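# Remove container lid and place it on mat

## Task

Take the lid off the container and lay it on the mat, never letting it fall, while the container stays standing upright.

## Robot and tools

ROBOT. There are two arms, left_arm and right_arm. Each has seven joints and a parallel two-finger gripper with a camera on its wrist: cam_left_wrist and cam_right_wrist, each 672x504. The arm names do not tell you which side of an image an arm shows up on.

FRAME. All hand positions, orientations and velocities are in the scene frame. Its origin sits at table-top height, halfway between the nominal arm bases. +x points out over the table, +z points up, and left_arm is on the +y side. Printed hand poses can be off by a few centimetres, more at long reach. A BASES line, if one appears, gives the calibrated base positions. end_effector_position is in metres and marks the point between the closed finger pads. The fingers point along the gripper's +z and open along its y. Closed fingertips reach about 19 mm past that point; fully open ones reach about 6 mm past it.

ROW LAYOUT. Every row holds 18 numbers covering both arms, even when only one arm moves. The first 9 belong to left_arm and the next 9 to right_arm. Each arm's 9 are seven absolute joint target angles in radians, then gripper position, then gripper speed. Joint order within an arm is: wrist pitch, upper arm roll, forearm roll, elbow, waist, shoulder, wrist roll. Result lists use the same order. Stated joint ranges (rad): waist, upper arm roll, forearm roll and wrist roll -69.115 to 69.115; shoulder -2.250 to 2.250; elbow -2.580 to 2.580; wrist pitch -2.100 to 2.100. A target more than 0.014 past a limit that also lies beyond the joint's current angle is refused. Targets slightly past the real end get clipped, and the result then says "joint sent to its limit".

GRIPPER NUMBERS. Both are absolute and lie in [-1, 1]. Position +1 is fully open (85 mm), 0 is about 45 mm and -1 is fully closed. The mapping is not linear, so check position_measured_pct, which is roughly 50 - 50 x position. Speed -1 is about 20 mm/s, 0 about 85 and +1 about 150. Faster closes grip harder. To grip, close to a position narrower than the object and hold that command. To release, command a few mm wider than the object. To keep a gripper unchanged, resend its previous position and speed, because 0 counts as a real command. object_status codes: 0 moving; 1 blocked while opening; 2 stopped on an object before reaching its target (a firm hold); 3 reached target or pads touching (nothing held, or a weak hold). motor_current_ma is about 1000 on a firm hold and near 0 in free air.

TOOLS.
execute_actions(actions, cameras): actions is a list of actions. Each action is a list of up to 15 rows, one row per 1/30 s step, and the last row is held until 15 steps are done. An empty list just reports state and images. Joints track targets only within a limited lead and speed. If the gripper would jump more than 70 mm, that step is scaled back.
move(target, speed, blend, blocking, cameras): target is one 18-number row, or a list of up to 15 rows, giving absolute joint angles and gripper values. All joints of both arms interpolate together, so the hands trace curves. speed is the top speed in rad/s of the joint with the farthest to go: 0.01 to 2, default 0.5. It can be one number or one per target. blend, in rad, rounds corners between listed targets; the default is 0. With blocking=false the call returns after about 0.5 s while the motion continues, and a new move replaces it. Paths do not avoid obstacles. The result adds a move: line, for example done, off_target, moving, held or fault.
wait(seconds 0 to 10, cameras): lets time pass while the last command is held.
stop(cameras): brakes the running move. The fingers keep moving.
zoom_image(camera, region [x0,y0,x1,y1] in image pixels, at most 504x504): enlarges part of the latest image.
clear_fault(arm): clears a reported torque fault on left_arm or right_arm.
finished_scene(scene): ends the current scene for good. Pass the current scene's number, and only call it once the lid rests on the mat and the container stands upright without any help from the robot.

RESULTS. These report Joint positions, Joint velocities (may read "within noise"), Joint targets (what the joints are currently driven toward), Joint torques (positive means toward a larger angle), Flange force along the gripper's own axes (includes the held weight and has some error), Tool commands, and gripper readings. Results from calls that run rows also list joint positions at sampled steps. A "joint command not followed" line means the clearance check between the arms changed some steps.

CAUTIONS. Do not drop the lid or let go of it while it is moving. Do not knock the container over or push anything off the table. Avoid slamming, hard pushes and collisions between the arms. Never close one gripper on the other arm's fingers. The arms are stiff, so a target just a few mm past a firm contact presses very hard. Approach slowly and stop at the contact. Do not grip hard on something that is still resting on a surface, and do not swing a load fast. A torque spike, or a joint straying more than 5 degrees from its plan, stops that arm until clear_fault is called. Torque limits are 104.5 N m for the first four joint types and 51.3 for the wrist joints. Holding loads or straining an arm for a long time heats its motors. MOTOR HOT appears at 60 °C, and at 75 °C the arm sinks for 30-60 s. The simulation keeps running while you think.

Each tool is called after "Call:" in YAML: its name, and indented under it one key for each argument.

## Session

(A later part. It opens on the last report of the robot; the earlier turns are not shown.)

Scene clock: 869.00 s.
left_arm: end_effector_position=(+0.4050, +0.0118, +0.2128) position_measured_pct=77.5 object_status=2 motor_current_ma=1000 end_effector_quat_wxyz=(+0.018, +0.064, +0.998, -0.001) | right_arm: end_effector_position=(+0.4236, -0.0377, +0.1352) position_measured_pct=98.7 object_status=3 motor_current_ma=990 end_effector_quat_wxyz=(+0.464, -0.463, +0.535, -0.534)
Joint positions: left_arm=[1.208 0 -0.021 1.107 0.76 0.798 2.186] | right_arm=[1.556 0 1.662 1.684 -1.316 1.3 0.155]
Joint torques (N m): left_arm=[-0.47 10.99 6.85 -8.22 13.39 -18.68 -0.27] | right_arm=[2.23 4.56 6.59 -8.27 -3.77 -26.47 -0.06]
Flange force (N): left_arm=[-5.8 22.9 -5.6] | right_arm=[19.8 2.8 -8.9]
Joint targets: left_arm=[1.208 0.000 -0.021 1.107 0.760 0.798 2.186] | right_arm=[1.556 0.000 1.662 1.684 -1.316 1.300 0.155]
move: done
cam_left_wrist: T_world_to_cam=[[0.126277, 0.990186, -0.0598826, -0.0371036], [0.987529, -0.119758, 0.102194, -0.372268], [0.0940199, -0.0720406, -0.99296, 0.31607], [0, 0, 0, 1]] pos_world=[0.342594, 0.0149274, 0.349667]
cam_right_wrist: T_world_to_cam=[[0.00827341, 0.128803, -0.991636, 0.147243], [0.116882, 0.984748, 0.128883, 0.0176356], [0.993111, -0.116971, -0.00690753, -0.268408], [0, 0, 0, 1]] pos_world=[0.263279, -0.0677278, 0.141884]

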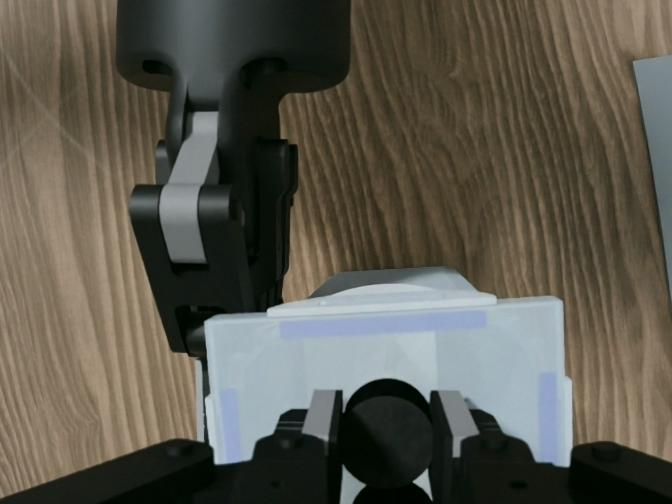

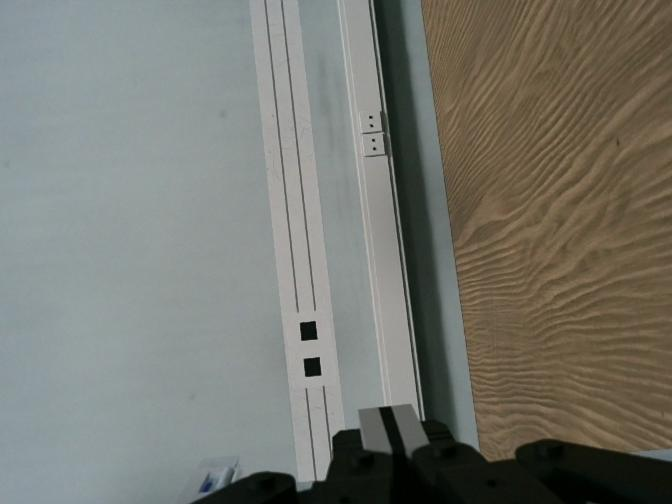

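Call:
move:
  target: [1.2077,0,-0.021,1.107,0.7605,0.798,2.186,-0.7,-1,1.578,0,1.52,1.712,-1.46,1.297,0.143,-1,0.5]
  speed: 0.1

Scene clock: 884.90 s.
left_arm: end_effector_position=(+0.4049, +0.0118, +0.2127) position_measured_pct=77.5 object_status=2 motor_current_ma=1000 end_effector_quat_wxyz=(+0.017, +0.064, +0.998, -0.001) | right_arm: end_effector_position=(+0.3589, -0.0316, +0.1355) position_measured_pct=98.7 object_status=3 motor_current_ma=990 end_effector_quat_wxyz=(+0.461, -0.466, +0.532, -0.537)
Joint positions: left_arm=[1.208 0 -0.021 1.107 0.76 0.798 2.186] | right_arm=[1.578 0 1.52 1.712 -1.46 1.297 0.143]
Joint torques (N m): left_arm=[-0.18 -0.04 0.47 -10.12 -0.06 -23.44 -0.03] | right_arm=[3.15 3.09 0.32 -0.85 -1.74 -21.04 -0.24]
Flange force (N): left_arm=[5.5 4.0 1.9] | right_arm=[-1.7 1.6 3.3]
Joint targets: left_arm=[1.208 0.000 -0.021 1.107 0.760 0.798 2.186] | right_arm=[1.578 0.000 1.520 1.712 -1.460 1.297 0.143]
move: done
cam_left_wrist: T_world_to_cam=[[0.126356, 0.990181, -0.0598009, -0.0371531], [0.987538, -0.11986, 0.101991, -0.37209], [0.0938214, -0.0719428, -0.992986, 0.316057], [0, 0, 0, 1]] pos_world=[0.342494, 0.0149278, 0.349568]
cam_right_wrist: T_world_to_cam=[[0.00729006, 0.116464, -0.993168, 0.147501], [0.116684, 0.986311, 0.116517, 0.0210133], [0.993142, -0.116736, -0.00639924, -0.203498], [0, 0, 0, 1]] pos_world=[0.198576, -0.0616599, 0.142743]

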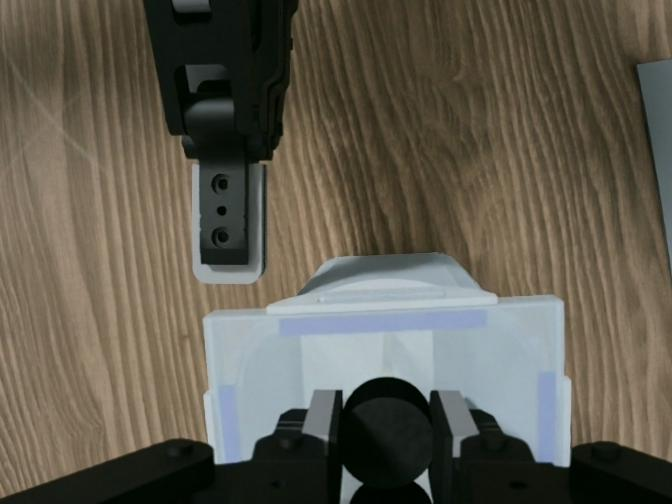

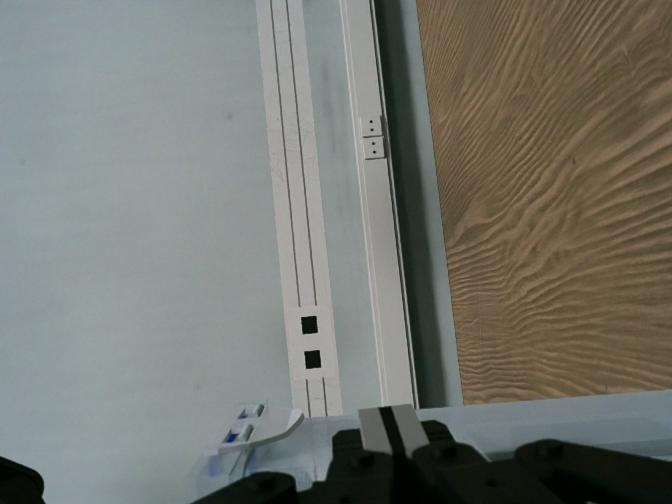

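Call:
zoom_image:
  camera: "cam_right_wrist"
  region: [180, 370, 500, 504]

Scaled by 1.575.

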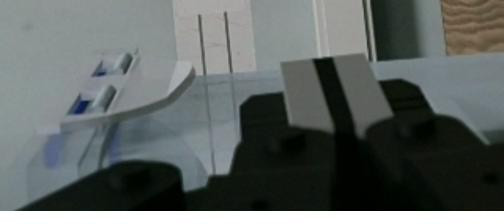

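Call:
move:
  target:
    - [1.2077,0,-0.021,1.107,0.7605,0.798,2.186,-0.7,-1,1.601,0,1.364,1.695,-1.617,1.299,0.144,-1,0.5]
    - [1.2077,0,-0.021,1.107,0.7605,0.798,2.186,-0.7,-1,1.627,0,1.701,2.196,-1.616,1.354,-0.405,-1,0.5]
    - [1.2077,0,-0.021,1.107,0.7605,0.798,2.186,-0.7,-1,1.683,0,1.908,2.138,-1.403,1.332,-0.309,-1,0.5]
  speed: [0.3,0.4,0.2]

Scene clock: 975.47 s.
left_arm: end_effector_position=(+0.4049, +0.0118, +0.2127) position_measured_pct=77.5 object_status=2 motor_current_ma=1000 end_effector_quat_wxyz=(+0.017, +0.064, +0.998, -0.001) | right_arm: end_effector_position=(+0.3599, -0.0657, +0.1350) position_measured_pct=98.7 object_status=3 motor_current_ma=990 end_effector_quat_wxyz=(+0.549, -0.549, +0.445, -0.446)
Joint positions: left_arm=[1.208 0 -0.021 1.107 0.76 0.798 2.186] | right_arm=[1.683 0 1.908 2.138 -1.403 1.332 -0.309]
Joint torques (N m): left_arm=[-0.2 -0.07 0.5 -10.19 -0.05 -23.52 -0.07] | right_arm=[3.03 3.03 -1 1.97 -1.77 -18.31 -0.22]
Flange force (N): left_arm=[5.6 4.0 2.0] | right_arm=[0.8 1.7 3.9]
Joint targets: left_arm=[1.208 0.000 -0.021 1.107 0.760 0.798 2.186] | right_arm=[1.683 0.000 1.908 2.138 -1.403 1.332 -0.309]
move: done
cam_left_wrist: T_world_to_cam=[[0.126356, 0.990181, -0.0598009, -0.0371531], [0.987538, -0.11986, 0.101991, -0.37209], [0.0938214, -0.0719428, -0.992986, 0.316057], [0, 0, 0, 1]] pos_world=[0.342494, 0.0149278, 0.349568]
cam_right_wrist: T_world_to_cam=[[-0.0355033, 0.121791, -0.991921, 0.166542], [-0.227366, 0.965533, 0.126689, 0.175585], [0.973162, 0.230027, -0.00658847, -0.178457], [0, 0, 0, 1]] pos_world=[0.219503, -0.148766, 0.141776]

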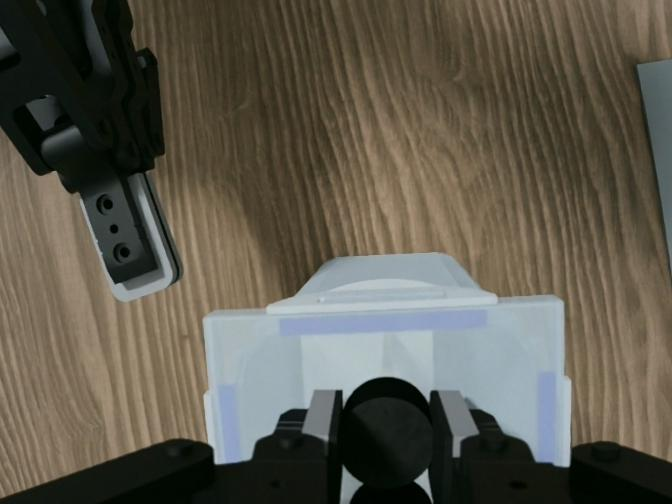

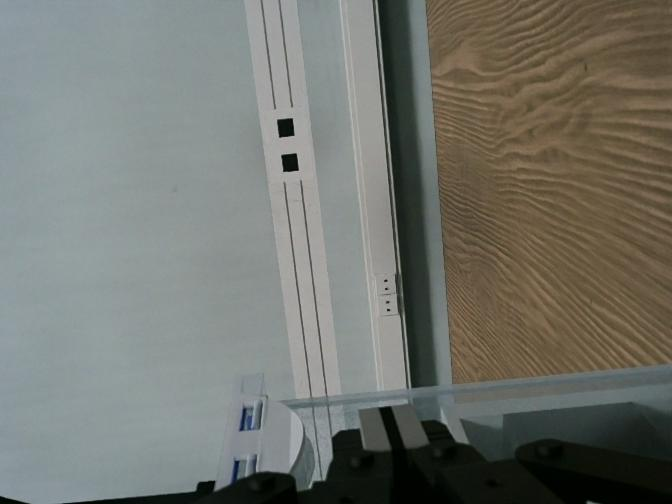

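Call:
move:
  target: [1.2077,0,-0.021,1.107,0.7605,0.798,2.186,-0.7,-1,1.668,0,2.09,2.029,-1.228,1.305,-0.166,-1,0.5]
  speed: 0.08

Scene clock: 1003.97 s.
left_arm: end_effector_position=(+0.4049, +0.0118, +0.2127) position_measured_pct=77.5 object_status=2 motor_current_ma=1000 end_effector_quat_wxyz=(+0.017, +0.064, +0.998, -0.001) | right_arm: end_effector_position=(+0.4235, -0.0466, +0.1354) position_measured_pct=98.7 object_status=3 motor_current_ma=990 end_effector_quat_wxyz=(+0.549, -0.549, +0.446, -0.447)
Joint positions: left_arm=[1.208 0 -0.021 1.107 0.76 0.798 2.186] | right_arm=[1.668 0 2.09 2.029 -1.228 1.305 -0.166]
Joint torques (N m): left_arm=[-0.16 -0.06 0.54 -10.17 -0.19 -23.6 -0.07] | right_arm=[3.12 2.78 -0.6 0.37 -1.78 -19.81 -0.21]
Flange force (N): left_arm=[5.6 3.7 2.1] | right_arm=[1.0 1.7 3.7]
Joint targets: left_arm=[1.208 0.000 -0.021 1.107 0.760 0.798 2.186] | right_arm=[1.668 0.000 2.090 2.029 -1.228 1.305 -0.166]
move: done
cam_left_wrist: T_world_to_cam=[[0.126356, 0.990181, -0.0598009, -0.0371531], [0.987538, -0.11986, 0.101991, -0.37209], [0.0938214, -0.0719428, -0.992986, 0.316057], [0, 0, 0, 1]] pos_world=[0.342494, 0.0149278, 0.349568]
cam_right_wrist: T_world_to_cam=[[-0.0343418, 0.121579, -0.991987, 0.166278], [-0.225305, 0.96608, 0.126204, 0.170796], [0.973683, 0.227833, -0.00578454, -0.245172], [0, 0, 0, 1]] pos_world=[0.282911, -0.12936, 0.141973]

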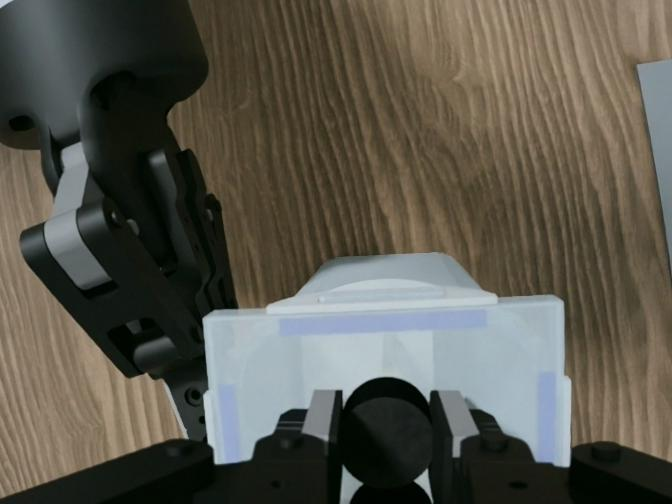

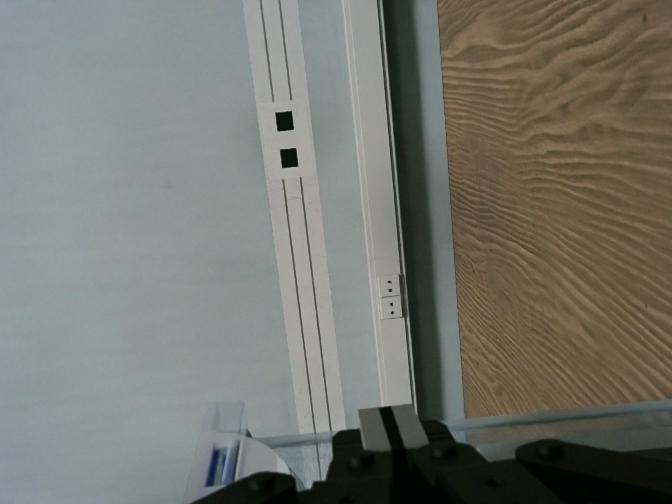

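Call:
move:
  target: [1.2077,0,-0.021,1.107,0.7605,0.798,2.186,-0.7,-1,1.665,0,2.09,2.0456,-1.228,1.279,-0.158,-1,0.5]
  speed: 0.04
  cameras: ["cam_right_wrist"]

Scene clock: 1018.40 s.
left_arm: end_effector_position=(+0.4049, +0.0118, +0.2127) position_measured_pct=77.5 object_status=2 motor_current_ma=1000 end_effector_quat_wxyz=(+0.017, +0.064, +0.998, -0.001) | right_arm: end_effector_position=(+0.4235, -0.0468, +0.1459) position_measured_pct=98.7 object_status=3 motor_current_ma=990 end_effector_quat_wxyz=(+0.549, -0.548, +0.446, -0.447)
Joint positions: left_arm=[1.208 0 -0.021 1.107 0.76 0.798 2.186] | right_arm=[1.665 0 2.09 2.046 -1.228 1.279 -0.158]
Joint torques (N m): left_arm=[-0.17 -0.05 0.47 -10.18 -0.14 -23.56 -0.06] | right_arm=[3.11 2.74 -0.57 0.3 -1.79 -19.81 -0.21]
Flange force (N): left_arm=[5.7 3.9 2.1] | right_arm=[1.0 1.9 3.7]
Joint targets: left_arm=[1.208 0.000 -0.021 1.107 0.760 0.798 2.186] | right_arm=[1.665 0.000 2.090 2.046 -1.228 1.279 -0.158]
move: done
cam_right_wrist: T_world_to_cam=[[-0.0326478, 0.122089, -0.991982, 0.176099], [-0.224901, 0.96616, 0.126313, 0.169545], [0.973835, 0.227221, -0.00408505, -0.245356], [0, 0, 0, 1]] pos_world=[0.282817, -0.129557, 0.152269]

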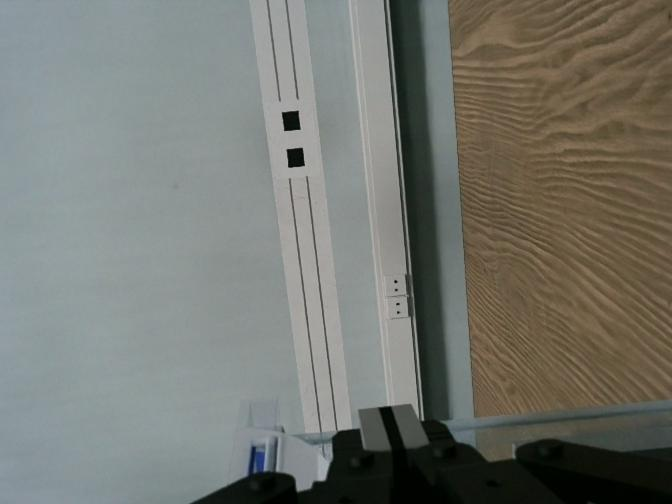

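Call:
move:
  target: [1.2077,0,-0.021,1.107,0.7605,0.798,2.186,-0.7,-1,1.664,0,2.09,2.052,-1.228,1.269,-0.155,-1,0.5]
  speed: 0.03
  cameras: ["cam_right_wrist"]

Call:
zoom_image:
  camera: "cam_right_wrist"
  region: [200, 380, 400, 504]

Scene clock: 1030.23 s.
left_arm: end_effector_position=(+0.4049, +0.0118, +0.2127) position_measured_pct=77.5 object_status=2 motor_current_ma=1000 end_effector_quat_wxyz=(+0.017, +0.064, +0.998, -0.001) | right_arm: end_effector_position=(+0.4235, -0.0470, +0.1500) position_measured_pct=98.7 object_status=3 motor_current_ma=990 end_effector_quat_wxyz=(+0.549, -0.548, +0.445, -0.447)
Joint positions: left_arm=[1.208 0 -0.021 1.107 0.76 0.798 2.186] | right_arm=[1.664 0 2.09 2.052 -1.228 1.269 -0.155]
Joint torques (N m): left_arm=[-0.63 0.67 0.78 -10.99 0.69 -24.16 -0.01] | right_arm=[3.54 2.5 0.3 -0.59 -2.91 -20.69 -0.18]
Flange force (N): left_arm=[6.0 5.9 2.8] | right_arm=[3.5 2.8 2.9]
Joint targets: left_arm=[1.208 0.000 -0.021 1.107 0.761 0.798 2.186] | right_arm=[1.664 0.000 2.090 2.052 -1.228 1.269 -0.155]
move: done
cam_right_wrist: T_world_to_cam=[[-0.0317811, 0.122407, -0.991971, 0.179785], [-0.22482, 0.966164, 0.126425, 0.169205], [0.973882, 0.227033, -0.00318631, -0.245476], [0, 0, 0, 1]] pos_world=[0.282819, -0.129756, 0.156168]

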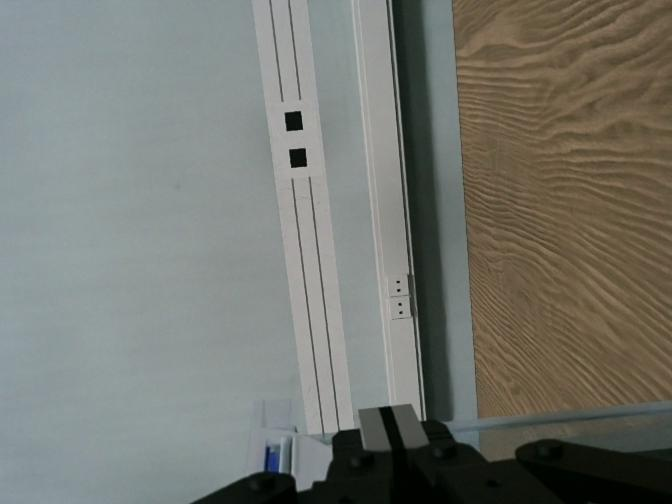

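Scaled by 2.520.

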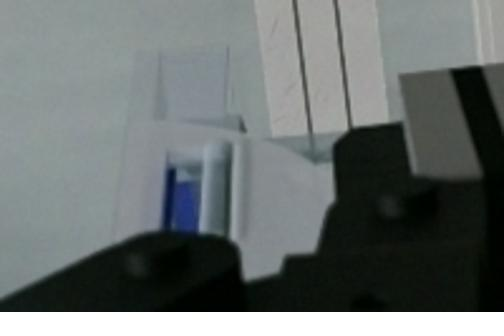

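Call:
move:
  target: [1.2077,0,-0.021,1.107,0.7605,0.798,2.186,-0.7,-1,1.668,0,2.092,2.07,-1.225,1.263,-0.165,-1,0.5]
  speed: 0.02
  cameras: ["cam_right_wrist"]

Call:
zoom_image:
  camera: "cam_right_wrist"
  region: [200, 380, 400, 504]

Scene clock: 1053.07 s.
left_arm: end_effector_position=(+0.4049, +0.0118, +0.2127) position_measured_pct=77.5 object_status=2 motor_current_ma=1000 end_effector_quat_wxyz=(+0.017, +0.064, +0.998, -0.001) | right_arm: end_effector_position=(+0.4230, -0.0517, +0.1523) position_measured_pct=98.7 object_status=3 motor_current_ma=990 end_effector_quat_wxyz=(+0.548, -0.548, +0.446, -0.447)
Joint positions: left_arm=[1.208 0 -0.021 1.107 0.76 0.798 2.186] | right_arm=[1.668 0 2.092 2.07 -1.225 1.263 -0.165]
Joint torques (N m): left_arm=[-0.2 -0.05 0.39 -10.43 -0.23 -24.08 -0.03] | right_arm=[3.12 2.73 -0.58 0.39 -1.73 -19.64 -0.24]
Flange force (N): left_arm=[5.7 3.7 2.9] | right_arm=[0.9 1.8 3.7]
Joint targets: left_arm=[1.208 0.000 -0.021 1.107 0.760 0.798 2.186] | right_arm=[1.668 0.000 2.092 2.070 -1.225 1.263 -0.165]
move: done
cam_right_wrist: T_world_to_cam=[[-0.0340085, 0.121658, -0.991989, 0.183646], [-0.224228, 0.966331, 0.126199, 0.173074], [0.973943, 0.226724, -0.00558422, -0.243608], [0, 0, 0, 1]] pos_world=[0.282314, -0.134357, 0.158972]

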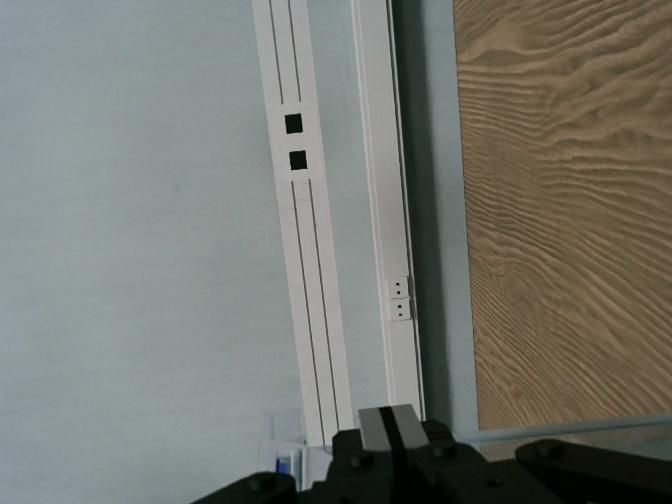

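Scaled by 2.520.

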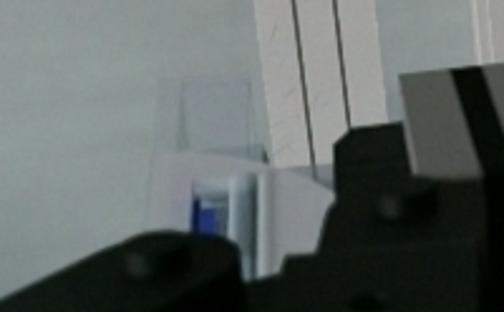

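Call:
move:
  target:
    - [1.2077,0,-0.021,1.107,0.7605,0.798,2.186,-0.7,-1,1.672,0,2.093,2.045,-1.225,1.293,-0.176,-1,0.5]
    - [1.2077,0,-0.021,1.107,0.7605,0.798,2.186,-0.7,-1,1.661,0,2.082,2.0185,-1.231,1.292,-0.146,-1,0.5]
  speed: [0.05,0.03]

Scene clock: 1074.67 s.
left_arm: end_effector_position=(+0.4049, +0.0118, +0.2127) position_measured_pct=77.5 object_status=2 motor_current_ma=1000 end_effector_quat_wxyz=(+0.017, +0.064, +0.998, -0.001) | right_arm: end_effector_position=(+0.4247, -0.0425, +0.1412) position_measured_pct=98.7 object_status=3 motor_current_ma=990 end_effector_quat_wxyz=(+0.549, -0.546, +0.446, -0.450)
Joint positions: left_arm=[1.208 0 -0.021 1.107 0.76 0.798 2.186] | right_arm=[1.661 0 2.082 2.019 -1.231 1.292 -0.146]
Joint torques (N m): left_arm=[-0.73 1.21 1.14 -11.2 1.42 -24.4 -0.09] | right_arm=[3.18 2.18 0.98 -1.15 -3.36 -20.66 -0.2]
Flange force (N): left_arm=[5.6 6.9 3.1] | right_arm=[4.9 1.5 1.3]
Joint targets: left_arm=[1.208 0.000 -0.021 1.107 0.761 0.798 2.186] | right_arm=[1.661 0.000 2.082 2.018 -1.231 1.292 -0.146]
move: done
cam_left_wrist: T_world_to_cam=[[0.126361, 0.990181, -0.0597879, -0.0371594], [0.987528, -0.119858, 0.102089, -0.372121], [0.0939205, -0.0719423, -0.992977, 0.316019], [0, 0, 0, 1]] pos_world=[0.342494, 0.0149278, 0.349568]
cam_right_wrist: T_world_to_cam=[[-0.0276567, 0.122567, -0.992075, 0.168887], [-0.220082, 0.967355, 0.125648, 0.164316], [0.975089, 0.221813, 0.000220966, -0.248909], [0, 0, 0, 1]] pos_world=[0.283542, -0.124441, 0.146958]

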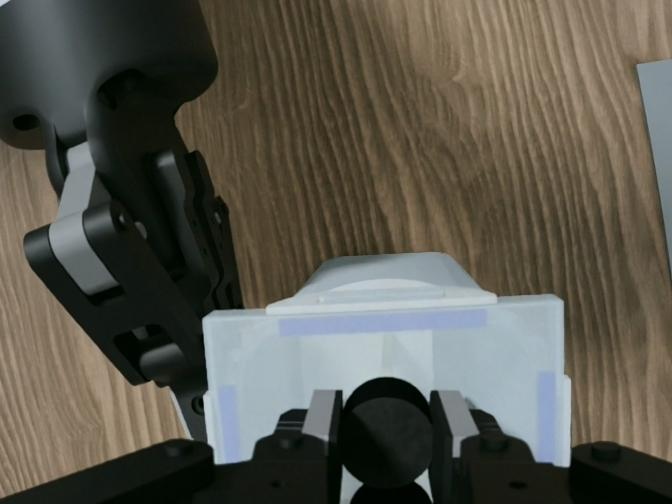

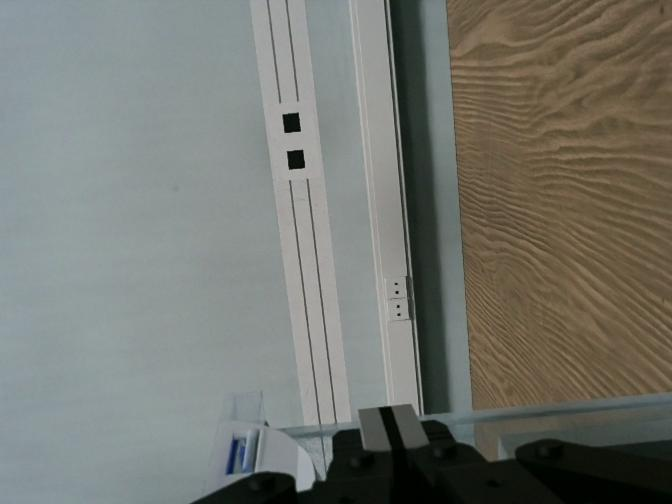

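Call:
move:
  target: [1.2077,0,-0.021,1.107,0.7605,0.798,2.186,-0.7,-1,1.6605,0,2.084,2.033,-1.230,1.279,-0.146,-1,0.5]
  speed: 0.02
  cameras: []

Call:
move:
  target: [1.2077,0,-0.021,1.107,0.7605,0.798,2.186,-0.7,-1,1.6595,0,2.084,2.038,-1.230,1.2705,-0.143,-1,0.5]
  speed: 0.02
  cameras: ["cam_right_wrist"]

Call:
zoom_image:
  camera: "cam_right_wrist"
  region: [200, 380, 400, 504]

Scene clock: 1094.53 s.
left_arm: end_effector_position=(+0.4049, +0.0118, +0.2127) position_measured_pct=77.5 object_status=2 motor_current_ma=1000 end_effector_quat_wxyz=(+0.017, +0.064, +0.998, -0.001) | right_arm: end_effector_position=(+0.4243, -0.0443, +0.1460) position_measured_pct=98.7 object_status=3 motor_current_ma=990 end_effector_quat_wxyz=(+0.548, -0.546, +0.446, -0.449)
Joint positions: left_arm=[1.208 0 -0.021 1.107 0.761 0.798 2.186] | right_arm=[1.66 0 2.084 2.033 -1.23 1.279 -0.146]
Joint torques (N m): left_arm=[-0.06 -0.14 0.4 -10.3 -0.19 -24.15 -0.01] | right_arm=[3.43 3.08 -0.6 0.13 -1.67 -20.37 -0.24]
Flange force (N): left_arm=[5.2 3.5 3.1] | right_arm=[0.7 2.8 3.6]
Joint targets: left_arm=[1.208 0.000 -0.021 1.107 0.761 0.798 2.186] | right_arm=[1.660 0.000 2.084 2.033 -1.230 1.279 -0.146]
move: done

Scene clock: 1095.23 s.
left_arm: end_effector_position=(+0.4049, +0.0118, +0.2128) position_measured_pct=77.5 object_status=2 motor_current_ma=1000 end_effector_quat_wxyz=(+0.018, +0.064, +0.998, -0.001) | right_arm: end_effector_position=(+0.4244, -0.0443, +0.1495) position_measured_pct=98.7 object_status=3 motor_current_ma=990 end_effector_quat_wxyz=(+0.549, -0.546, +0.446, -0.450)
Joint positions: left_arm=[1.208 0 -0.021 1.107 0.76 0.798 2.186] | right_arm=[1.659 0 2.084 2.038 -1.23 1.271 -0.143]
Joint torques (N m): left_arm=[-0.71 -0.33 0.23 -8.51 -0.14 -18.16 0.06] | right_arm=[8.11 5.53 -0.07 -2.13 -3.9 -27.86 -0.29]
Flange force (N): left_arm=[8.2 6.3 -6.8] | right_arm=[4.0 16.6 5.3]
Joint targets: left_arm=[1.208 0.000 -0.021 1.107 0.760 0.798 2.186] | right_arm=[1.659 0.000 2.084 2.038 -1.230 1.270 -0.143]
move: done
cam_right_wrist: T_world_to_cam=[[-0.0283857, 0.121374, -0.992201, 0.177622], [-0.220708, 0.967342, 0.124648, 0.165377], [0.974927, 0.222525, -0.000670406, -0.248015], [0, 0, 0, 1]] pos_world=[0.283339, -0.126346, 0.155456]

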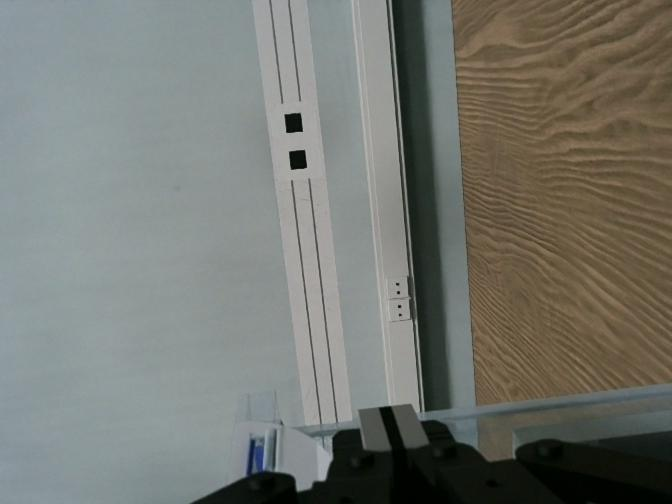

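Scaled by 2.520.

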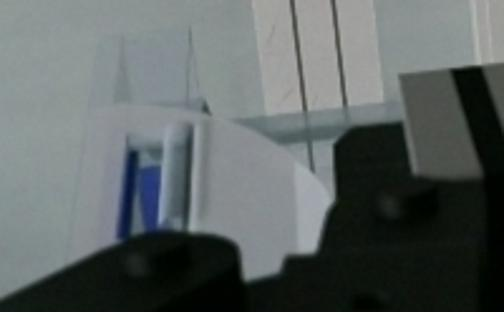

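Call:
move:
  target: [1.2077,0,-0.021,1.107,0.7605,0.798,2.186,-0.7,-1,1.664,0,2.087,2.052,-1.228,1.269,-0.156,-1,0.5]
  speed: 0.02
  cameras: ["cam_right_wrist"]

Call:
zoom_image:
  camera: "cam_right_wrist"
  region: [200, 380, 400, 504]

Scene clock: 1108.33 s.
left_arm: end_effector_position=(+0.4049, +0.0118, +0.2126) position_measured_pct=77.5 object_status=2 motor_current_ma=1000 end_effector_quat_wxyz=(+0.017, +0.064, +0.998, -0.001) | right_arm: end_effector_position=(+0.4236, -0.0479, +0.1501) position_measured_pct=98.7 object_status=3 motor_current_ma=990 end_effector_quat_wxyz=(+0.549, -0.547, +0.446, -0.448)
Joint positions: left_arm=[1.208 0 -0.021 1.107 0.76 0.798 2.186] | right_arm=[1.664 0 2.087 2.052 -1.228 1.269 -0.156]
Joint torques (N m): left_arm=[0.13 0 0.48 -10.26 -0.16 -24.19 -0.05] | right_arm=[3.14 2.76 -0.54 0.28 -1.76 -19.77 -0.21]
Flange force (N): left_arm=[5.4 3.6 3.5] | right_arm=[0.9 1.9 3.6]
Joint targets: left_arm=[1.208 0.000 -0.021 1.107 0.761 0.798 2.186] | right_arm=[1.664 0.000 2.087 2.052 -1.228 1.269 -0.156]
move: done
cam_right_wrist: T_world_to_cam=[[-0.0311183, 0.123287, -0.991883, 0.179844], [-0.222161, 0.966687, 0.127125, 0.168756], [0.974513, 0.224314, -0.00269215, -0.245907], [0, 0, 0, 1]] pos_world=[0.282727, -0.130146, 0.156269]

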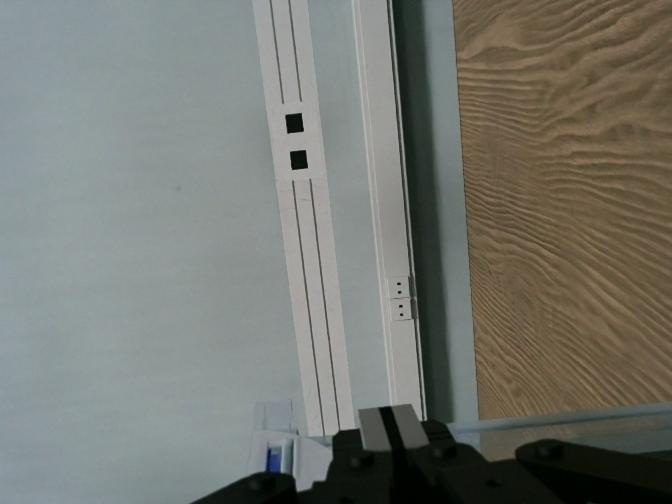

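Scaled by 2.520.

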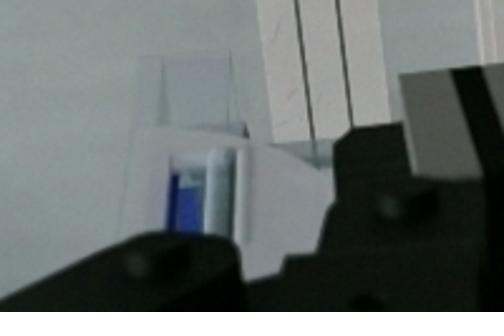

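Call:
move:
  target:
    - [1.2077,0,-0.021,1.107,0.7605,0.798,2.186,-0.7,-1,1.683,0,1.908,2.138,-1.403,1.332,-0.309,-1,0.5]
    - [1.2077,0,-0.021,1.107,0.7605,0.798,2.186,-0.7,-1,1.627,0,1.701,2.196,-1.616,1.30,-0.405,-1,0.5]
    - [1.2077,0,-0.021,1.107,0.7605,0.798,2.186,-0.7,-1,1.79,0,2.37,2.196,-0.9,1.25,0,-1,0.5]
    - [1.2077,0,-0.021,1.107,0.7605,0.798,2.186,-0.7,-1,1.875,0,3.33,2.196,0,1.25,0.9,-1,0.5]
  speed: [0.2,0.4,0.6,0.7]
  cameras: []

Call:
move:
  target:
    - [1.2077,0,-0.021,1.107,0.7605,0.798,2.186,-0.7,-1,1.6,0,4.635,2.196,0,1.25,1.8,-1,0.5]
    - [1.2077,0,-0.021,1.107,0.7605,0.798,2.186,-0.7,-1,1.563,0,4.630,1.824,-0.003,1.224,1.478,0.9,0.5]
  speed: [0.7,0.3]

Scene clock: 1173.70 s.
left_arm: end_effector_position=(+0.4049, +0.0118, +0.2127) position_measured_pct=77.5 object_status=2 motor_current_ma=1000 end_effector_quat_wxyz=(+0.017, +0.064, +0.998, -0.001) | right_arm: end_effector_position=(+0.5965, -0.3866, +0.1675) position_measured_pct=98.7 object_status=3 motor_current_ma=990 end_effector_quat_wxyz=(-0.317, +0.681, -0.184, +0.634)
Joint positions: left_arm=[1.208 0 -0.021 1.107 0.76 0.798 2.186] | right_arm=[1.875 0 3.33 2.196 0 1.25 0.9]
Joint torques (N m): left_arm=[0.08 -0.1 0.36 -10.45 -0.24 -24.69 -0.01] | right_arm=[3.15 -0.06 0.13 -0.1 -2.23 -20.06 -0.2]
Flange force (N): left_arm=[5.1 3.3 4.1] | right_arm=[0.9 4.3 -0.6]
Joint targets: left_arm=[1.208 0.000 -0.021 1.107 0.760 0.798 2.186] | right_arm=[1.875 0.000 3.330 2.196 0.000 1.250 0.900]
move: done

Scene clock: 1178.40 s.
left_arm: end_effector_position=(+0.4049, +0.0118, +0.2127) position_measured_pct=77.5 object_status=2 motor_current_ma=1000 end_effector_quat_wxyz=(+0.017, +0.064, +0.998, -0.001) | right_arm: end_effector_position=(+0.4296, -0.1343, +0.1632) position_measured_pct=5.2 object_status=0 motor_current_ma=0 end_effector_quat_wxyz=(+0.485, -0.514, -0.485, -0.515)
Joint positions: left_arm=[1.208 0 -0.021 1.107 0.76 0.798 2.186] | right_arm=[1.563 0 4.63 1.824 -0.003 1.224 1.478]
Joint torques (N m): left_arm=[0.13 -0.06 0.42 -10.49 -0.28 -24.88 -0.03] | right_arm=[3.15 -2.21 -0.36 -0.92 -1.73 -20.68 -0.27]
Flange force (N): left_arm=[5.1 3.1 4.5] | right_arm=[-2.3 -0.1 -2.6]
Joint targets: left_arm=[1.208 0.000 -0.021 1.107 0.760 0.798 2.186] | right_arm=[1.563 0.000 4.630 1.824 -0.003 1.224 1.478]
move: done
cam_left_wrist: T_world_to_cam=[[0.126356, 0.990181, -0.0598009, -0.0371531], [0.987538, -0.11986, 0.101991, -0.37209], [0.0938214, -0.0719428, -0.992986, 0.316057], [0, 0, 0, 1]] pos_world=[0.342494, 0.0149278, 0.349568]
cam_right_wrist: T_world_to_cam=[[0.989619, -0.0684255, -0.126379, -0.401855], [-0.127762, -0.0162093, -0.991672, 0.262013], [0.0658071, 0.997525, -0.0247832, 0.265546], [0, 0, 0, 1]] pos_world=[0.413684, -0.288139, 0.215626]

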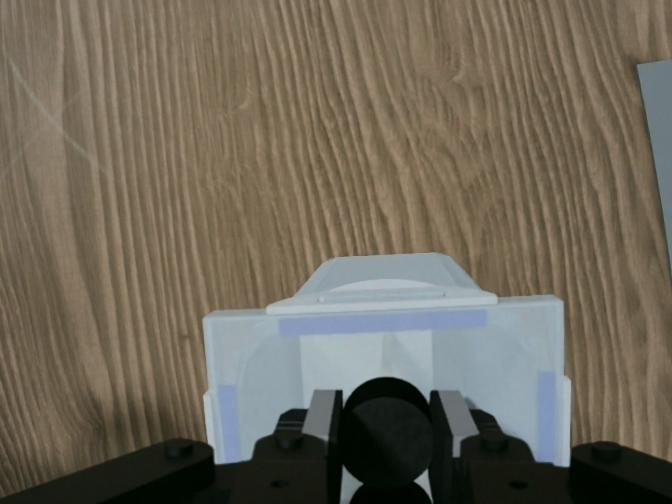

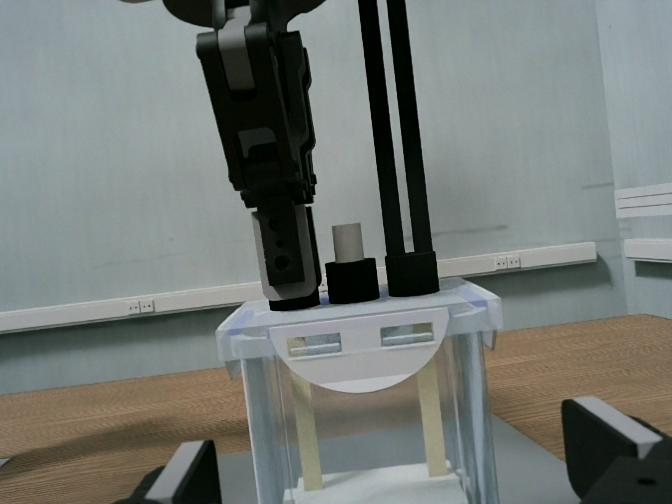

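Call:
move:
  target: [1.2077,0,-0.021,1.107,0.7605,0.798,2.186,-0.7,-1,1.551,0,4.516,1.813,-0.118,1.225,1.469,0.9,0.5]
  speed: 0.15

Scene clock: 1244.73 s.
left_arm: end_effector_position=(+0.4049, +0.0118, +0.2127) position_measured_pct=77.5 object_status=2 motor_current_ma=1000 end_effector_quat_wxyz=(+0.017, +0.064, +0.998, -0.001) | right_arm: end_effector_position=(+0.4316, -0.0850, +0.1632) position_measured_pct=5.2 object_status=3 motor_current_ma=0 end_effector_quat_wxyz=(+0.485, -0.514, -0.485, -0.515)
Joint positions: left_arm=[1.208 0 -0.021 1.107 0.76 0.798 2.186] | right_arm=[1.551 0 4.516 1.813 -0.118 1.225 1.469]
Joint torques (N m): left_arm=[0.09 -0.24 0.36 -10.39 -0.19 -24.85 -0.01] | right_arm=[3.13 -2.16 -0.36 -1.35 -1.72 -21.17 -0.28]
Flange force (N): left_arm=[4.5 3.0 4.2] | right_arm=[-2.4 0.2 -2.5]
Joint targets: left_arm=[1.208 0.000 -0.021 1.107 0.760 0.798 2.186] | right_arm=[1.551 0.000 4.516 1.813 -0.118 1.225 1.469]
move: done
cam_left_wrist: T_world_to_cam=[[0.126356, 0.990181, -0.0598009, -0.0371531], [0.987538, -0.11986, 0.101991, -0.37209], [0.0938214, -0.0719428, -0.992986, 0.316057], [0, 0, 0, 1]] pos_world=[0.342494, 0.0149278, 0.349568]
cam_right_wrist: T_world_to_cam=[[0.989567, -0.0679705, -0.127029, -0.400289], [-0.128363, -0.0156207, -0.991604, 0.263453], [0.0654155, 0.997565, -0.0241827, 0.21627], [0, 0, 0, 1]] pos_world=[0.415783, -0.238836, 0.215623]

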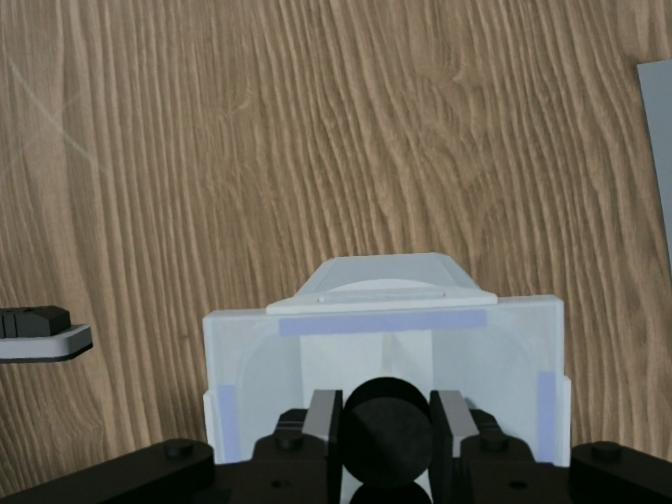

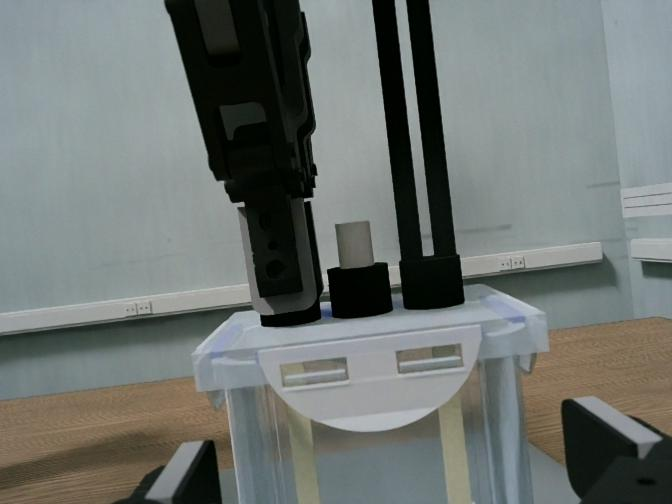

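Call:
zoom_image:
  camera: "cam_right_wrist"
  region: [180, 280, 560, 460]

Call:
zoom_image:
  camera: "cam_left_wrist"
  region: [190, 230, 580, 400]

Scaled by 1.326.

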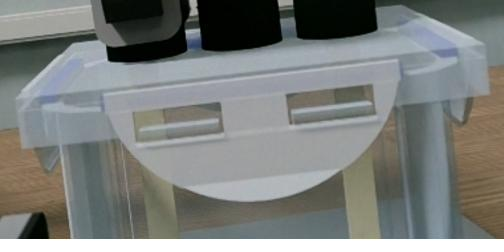

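Scaled by 1.292.

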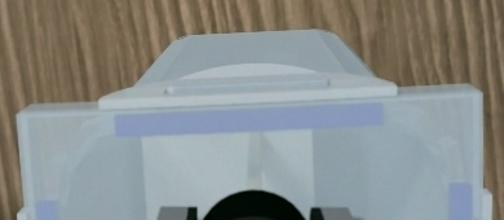

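Call:
zoom_image:
  camera: "cam_right_wrist"
  region: [180, 330, 290, 420]

Call:
zoom_image:
  camera: "cam_right_wrist"
  region: [470, 300, 570, 420]

Scaled by 4.582.

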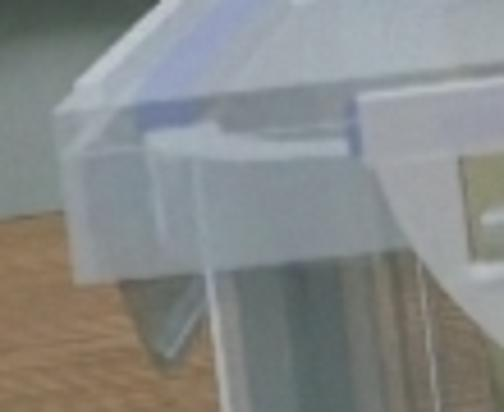

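Scaled by 4.200.

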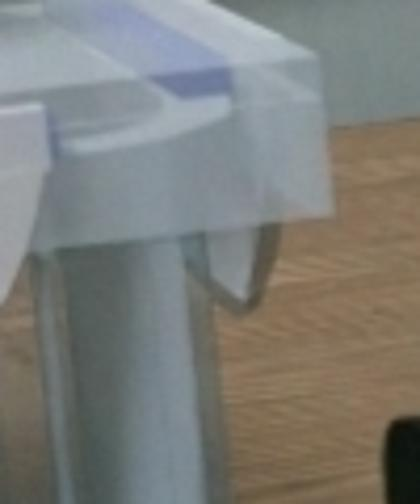

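Call:
move:
  target: [1.2077,0,-0.021,1.107,0.7605,0.798,2.186,-0.7,-1,1.540,0,4.469,1.815,-0.166,1.209,1.449,0.9,0.5]
  speed: 0.15
  cameras: ["cam_right_wrist"]

Scene clock: 1316.97 s.
left_arm: end_effector_position=(+0.4049, +0.0118, +0.2127) position_measured_pct=77.5 object_status=2 motor_current_ma=1000 end_effector_quat_wxyz=(+0.017, +0.064, +0.998, -0.001) | right_arm: end_effector_position=(+0.4314, -0.0641, +0.1692) position_measured_pct=5.2 object_status=3 motor_current_ma=0 end_effector_quat_wxyz=(-0.486, +0.517, +0.484, +0.512)
Joint positions: left_arm=[1.208 0 -0.021 1.107 0.76 0.798 2.186] | right_arm=[1.54 0 4.469 1.815 -0.166 1.209 1.449]
Joint torques (N m): left_arm=[0.12 -0.15 0.43 -10.53 -0.21 -24.86 -0.01] | right_arm=[3.12 -2.16 -0.43 -1.58 -1.74 -21.3 -0.27]
Flange force (N): left_arm=[5.1 3.4 4.5] | right_arm=[-2.3 0.6 -2.5]
Joint targets: left_arm=[1.208 0.000 -0.021 1.107 0.760 0.798 2.186] | right_arm=[1.540 0.000 4.469 1.815 -0.166 1.209 1.449]
move: done
cam_right_wrist: T_world_to_cam=[[0.988569, -0.068247, -0.134438, -0.396224], [-0.135949, -0.0179895, -0.990552, 0.272544], [0.0651837, 0.997506, -0.0270619, 0.196194], [0, 0, 0, 1]] pos_world=[0.415959, -0.217843, 0.222011]

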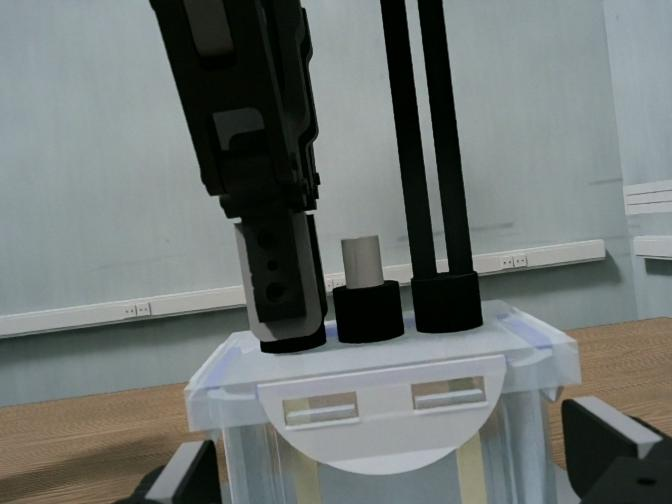

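Call:
move:
  target: [1.2077,0,-0.021,1.107,0.7605,0.798,2.186,-0.7,-1,1.533,0,4.437,1.817,-0.1985,1.199,1.435,0.9,0.5]
  speed: 0.05
  cameras: ["cam_right_wrist"]

Scene clock: 1322.90 s.
left_arm: end_effector_position=(+0.4049, +0.0118, +0.2127) position_measured_pct=77.5 object_status=2 motor_current_ma=1000 end_effector_quat_wxyz=(+0.017, +0.064, +0.998, -0.001) | right_arm: end_effector_position=(+0.4304, -0.0500, +0.1730) position_measured_pct=5.2 object_status=3 motor_current_ma=0 end_effector_quat_wxyz=(-0.488, +0.519, +0.482, +0.510)
Joint positions: left_arm=[1.208 0 -0.021 1.107 0.76 0.798 2.186] | right_arm=[1.533 0 4.437 1.817 -0.198 1.199 1.435]
Joint torques (N m): left_arm=[0.14 -0.09 0.39 -10.51 -0.3 -24.85 -0.01] | right_arm=[3.13 -2.13 -0.44 -1.76 -1.74 -21.44 -0.26]
Flange force (N): left_arm=[5.2 3.2 4.5] | right_arm=[-2.4 0.8 -2.5]
Joint targets: left_arm=[1.208 0.000 -0.021 1.107 0.760 0.798 2.186] | right_arm=[1.533 0.000 4.437 1.817 -0.199 1.199 1.435]
move: done
cam_right_wrist: T_world_to_cam=[[0.987548, -0.0684091, -0.141667, -0.392071], [-0.143242, -0.0186734, -0.989511, 0.279413], [0.0650462, 0.997483, -0.0282399, 0.182602], [0, 0, 0, 1]] pos_world=[0.415335, -0.203746, 0.226095]

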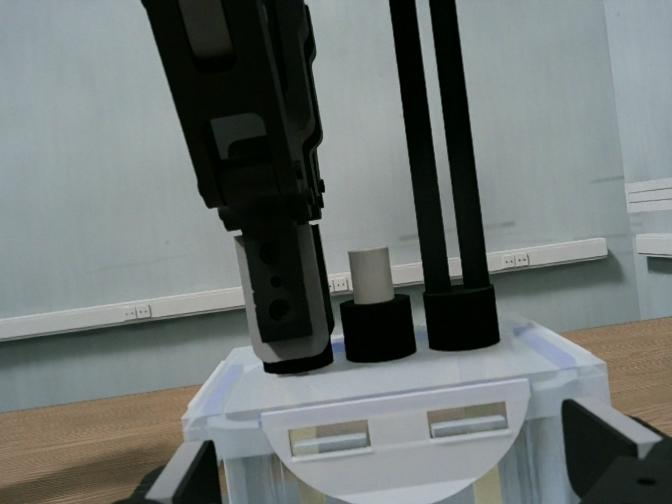

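Call:
move:
  target: [1.2077,0,-0.021,1.107,0.7605,0.798,2.186,-0.7,-1,1.532,0,4.4326,1.830,-0.203,1.184,1.425,0.9,0.5]
  speed: 0.05
  cameras: ["cam_right_wrist"]

Scene clock: 1341.30 s.
left_arm: end_effector_position=(+0.4049, +0.0118, +0.2127) position_measured_pct=77.5 object_status=2 motor_current_ma=1000 end_effector_quat_wxyz=(+0.017, +0.064, +0.998, -0.001) | right_arm: end_effector_position=(+0.4284, -0.0485, +0.1790) position_measured_pct=5.2 object_status=3 motor_current_ma=0 end_effector_quat_wxyz=(-0.490, +0.521, +0.480, +0.508)
Joint positions: left_arm=[1.208 0 -0.021 1.107 0.76 0.798 2.186] | right_arm=[1.532 0 4.433 1.83 -0.203 1.184 1.425]
Joint torques (N m): left_arm=[0.1 -0.12 0.36 -10.48 -0.2 -24.77 -0.03] | right_arm=[3.13 -2.16 -0.41 -1.77 -1.74 -21.3 -0.29]
Flange force (N): left_arm=[5.1 3.3 4.3] | right_arm=[-2.3 0.8 -2.5]
Joint targets: left_arm=[1.208 0.000 -0.021 1.107 0.760 0.798 2.186] | right_arm=[1.532 0.000 4.433 1.830 -0.203 1.184 1.425]
move: done
cam_right_wrist: T_world_to_cam=[[0.986357, -0.0683319, -0.149768, -0.387225], [-0.151322, -0.0181246, -0.988318, 0.288317], [0.0648192, 0.997498, -0.0282174, 0.181464], [0, 0, 0, 1]] pos_world=[0.413809, -0.202244, 0.232075]

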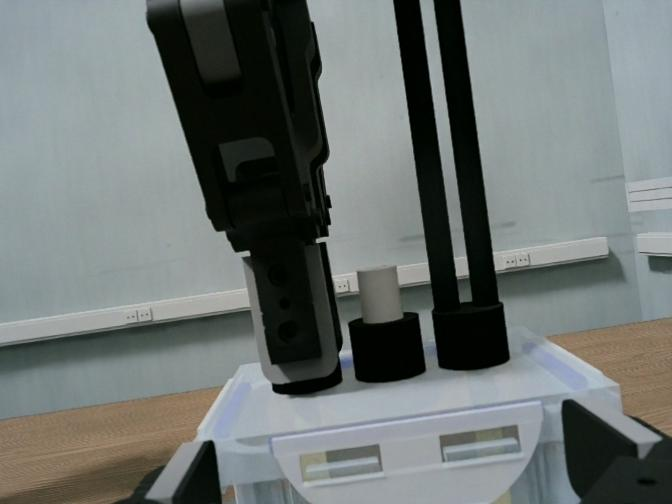

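Call:
move:
  target: [1.2077,0,-0.021,1.107,0.7605,0.798,2.186,-0.7,-1,1.529,0,4.4276,1.816,-0.208,1.185,1.414,0.9,0.5]
  speed: 0.05
  cameras: ["cam_right_wrist"]

Call:
zoom_image:
  camera: "cam_right_wrist"
  region: [160, 340, 660, 504]

Scene clock: 1361.60 s.
left_arm: end_effector_position=(+0.4049, +0.0118, +0.2127) position_measured_pct=77.5 object_status=2 motor_current_ma=1000 end_effector_quat_wxyz=(+0.017, +0.064, +0.998, -0.001) | right_arm: end_effector_position=(+0.4322, -0.0454, +0.1796) position_measured_pct=5.2 object_status=3 motor_current_ma=0 end_effector_quat_wxyz=(-0.490, +0.520, +0.480, +0.509)
Joint positions: left_arm=[1.208 0 -0.021 1.107 0.76 0.798 2.186] | right_arm=[1.529 0 4.428 1.816 -0.208 1.185 1.414]
Joint torques (N m): left_arm=[0.07 -0.13 0.38 -10.49 -0.29 -24.94 -0.04] | right_arm=[3.13 -2.13 -0.46 -1.91 -1.74 -21.46 -0.25]
Flange force (N): left_arm=[4.8 2.9 4.4] | right_arm=[-2.3 0.9 -2.4]
Joint targets: left_arm=[1.208 0.000 -0.021 1.107 0.760 0.798 2.186] | right_arm=[1.529 0.000 4.428 1.816 -0.208 1.185 1.414]
move: done
cam_right_wrist: T_world_to_cam=[[0.98653, -0.0684858, -0.148552, -0.390999], [-0.15002, -0.016773, -0.988541, 0.289104], [0.0652094, 0.997511, -0.0268213, 0.177754], [0, 0, 0, 1]] pos_world=[0.417512, -0.199241, 0.232475]

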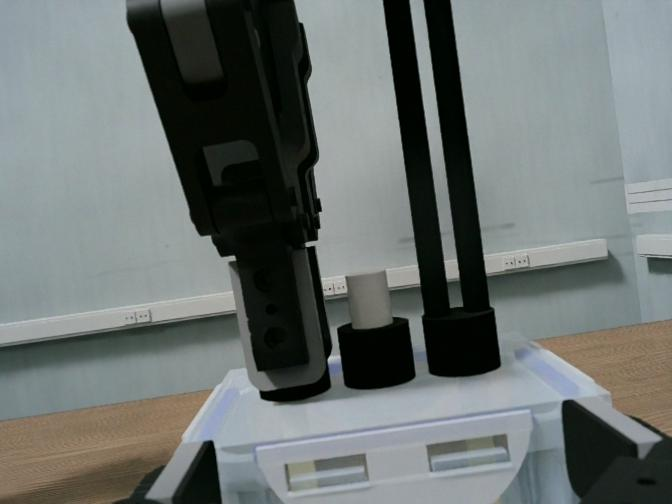

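Scaled by 1.008.

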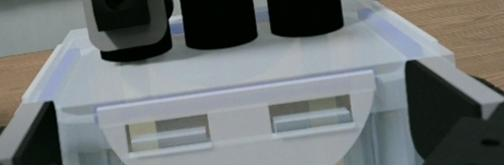

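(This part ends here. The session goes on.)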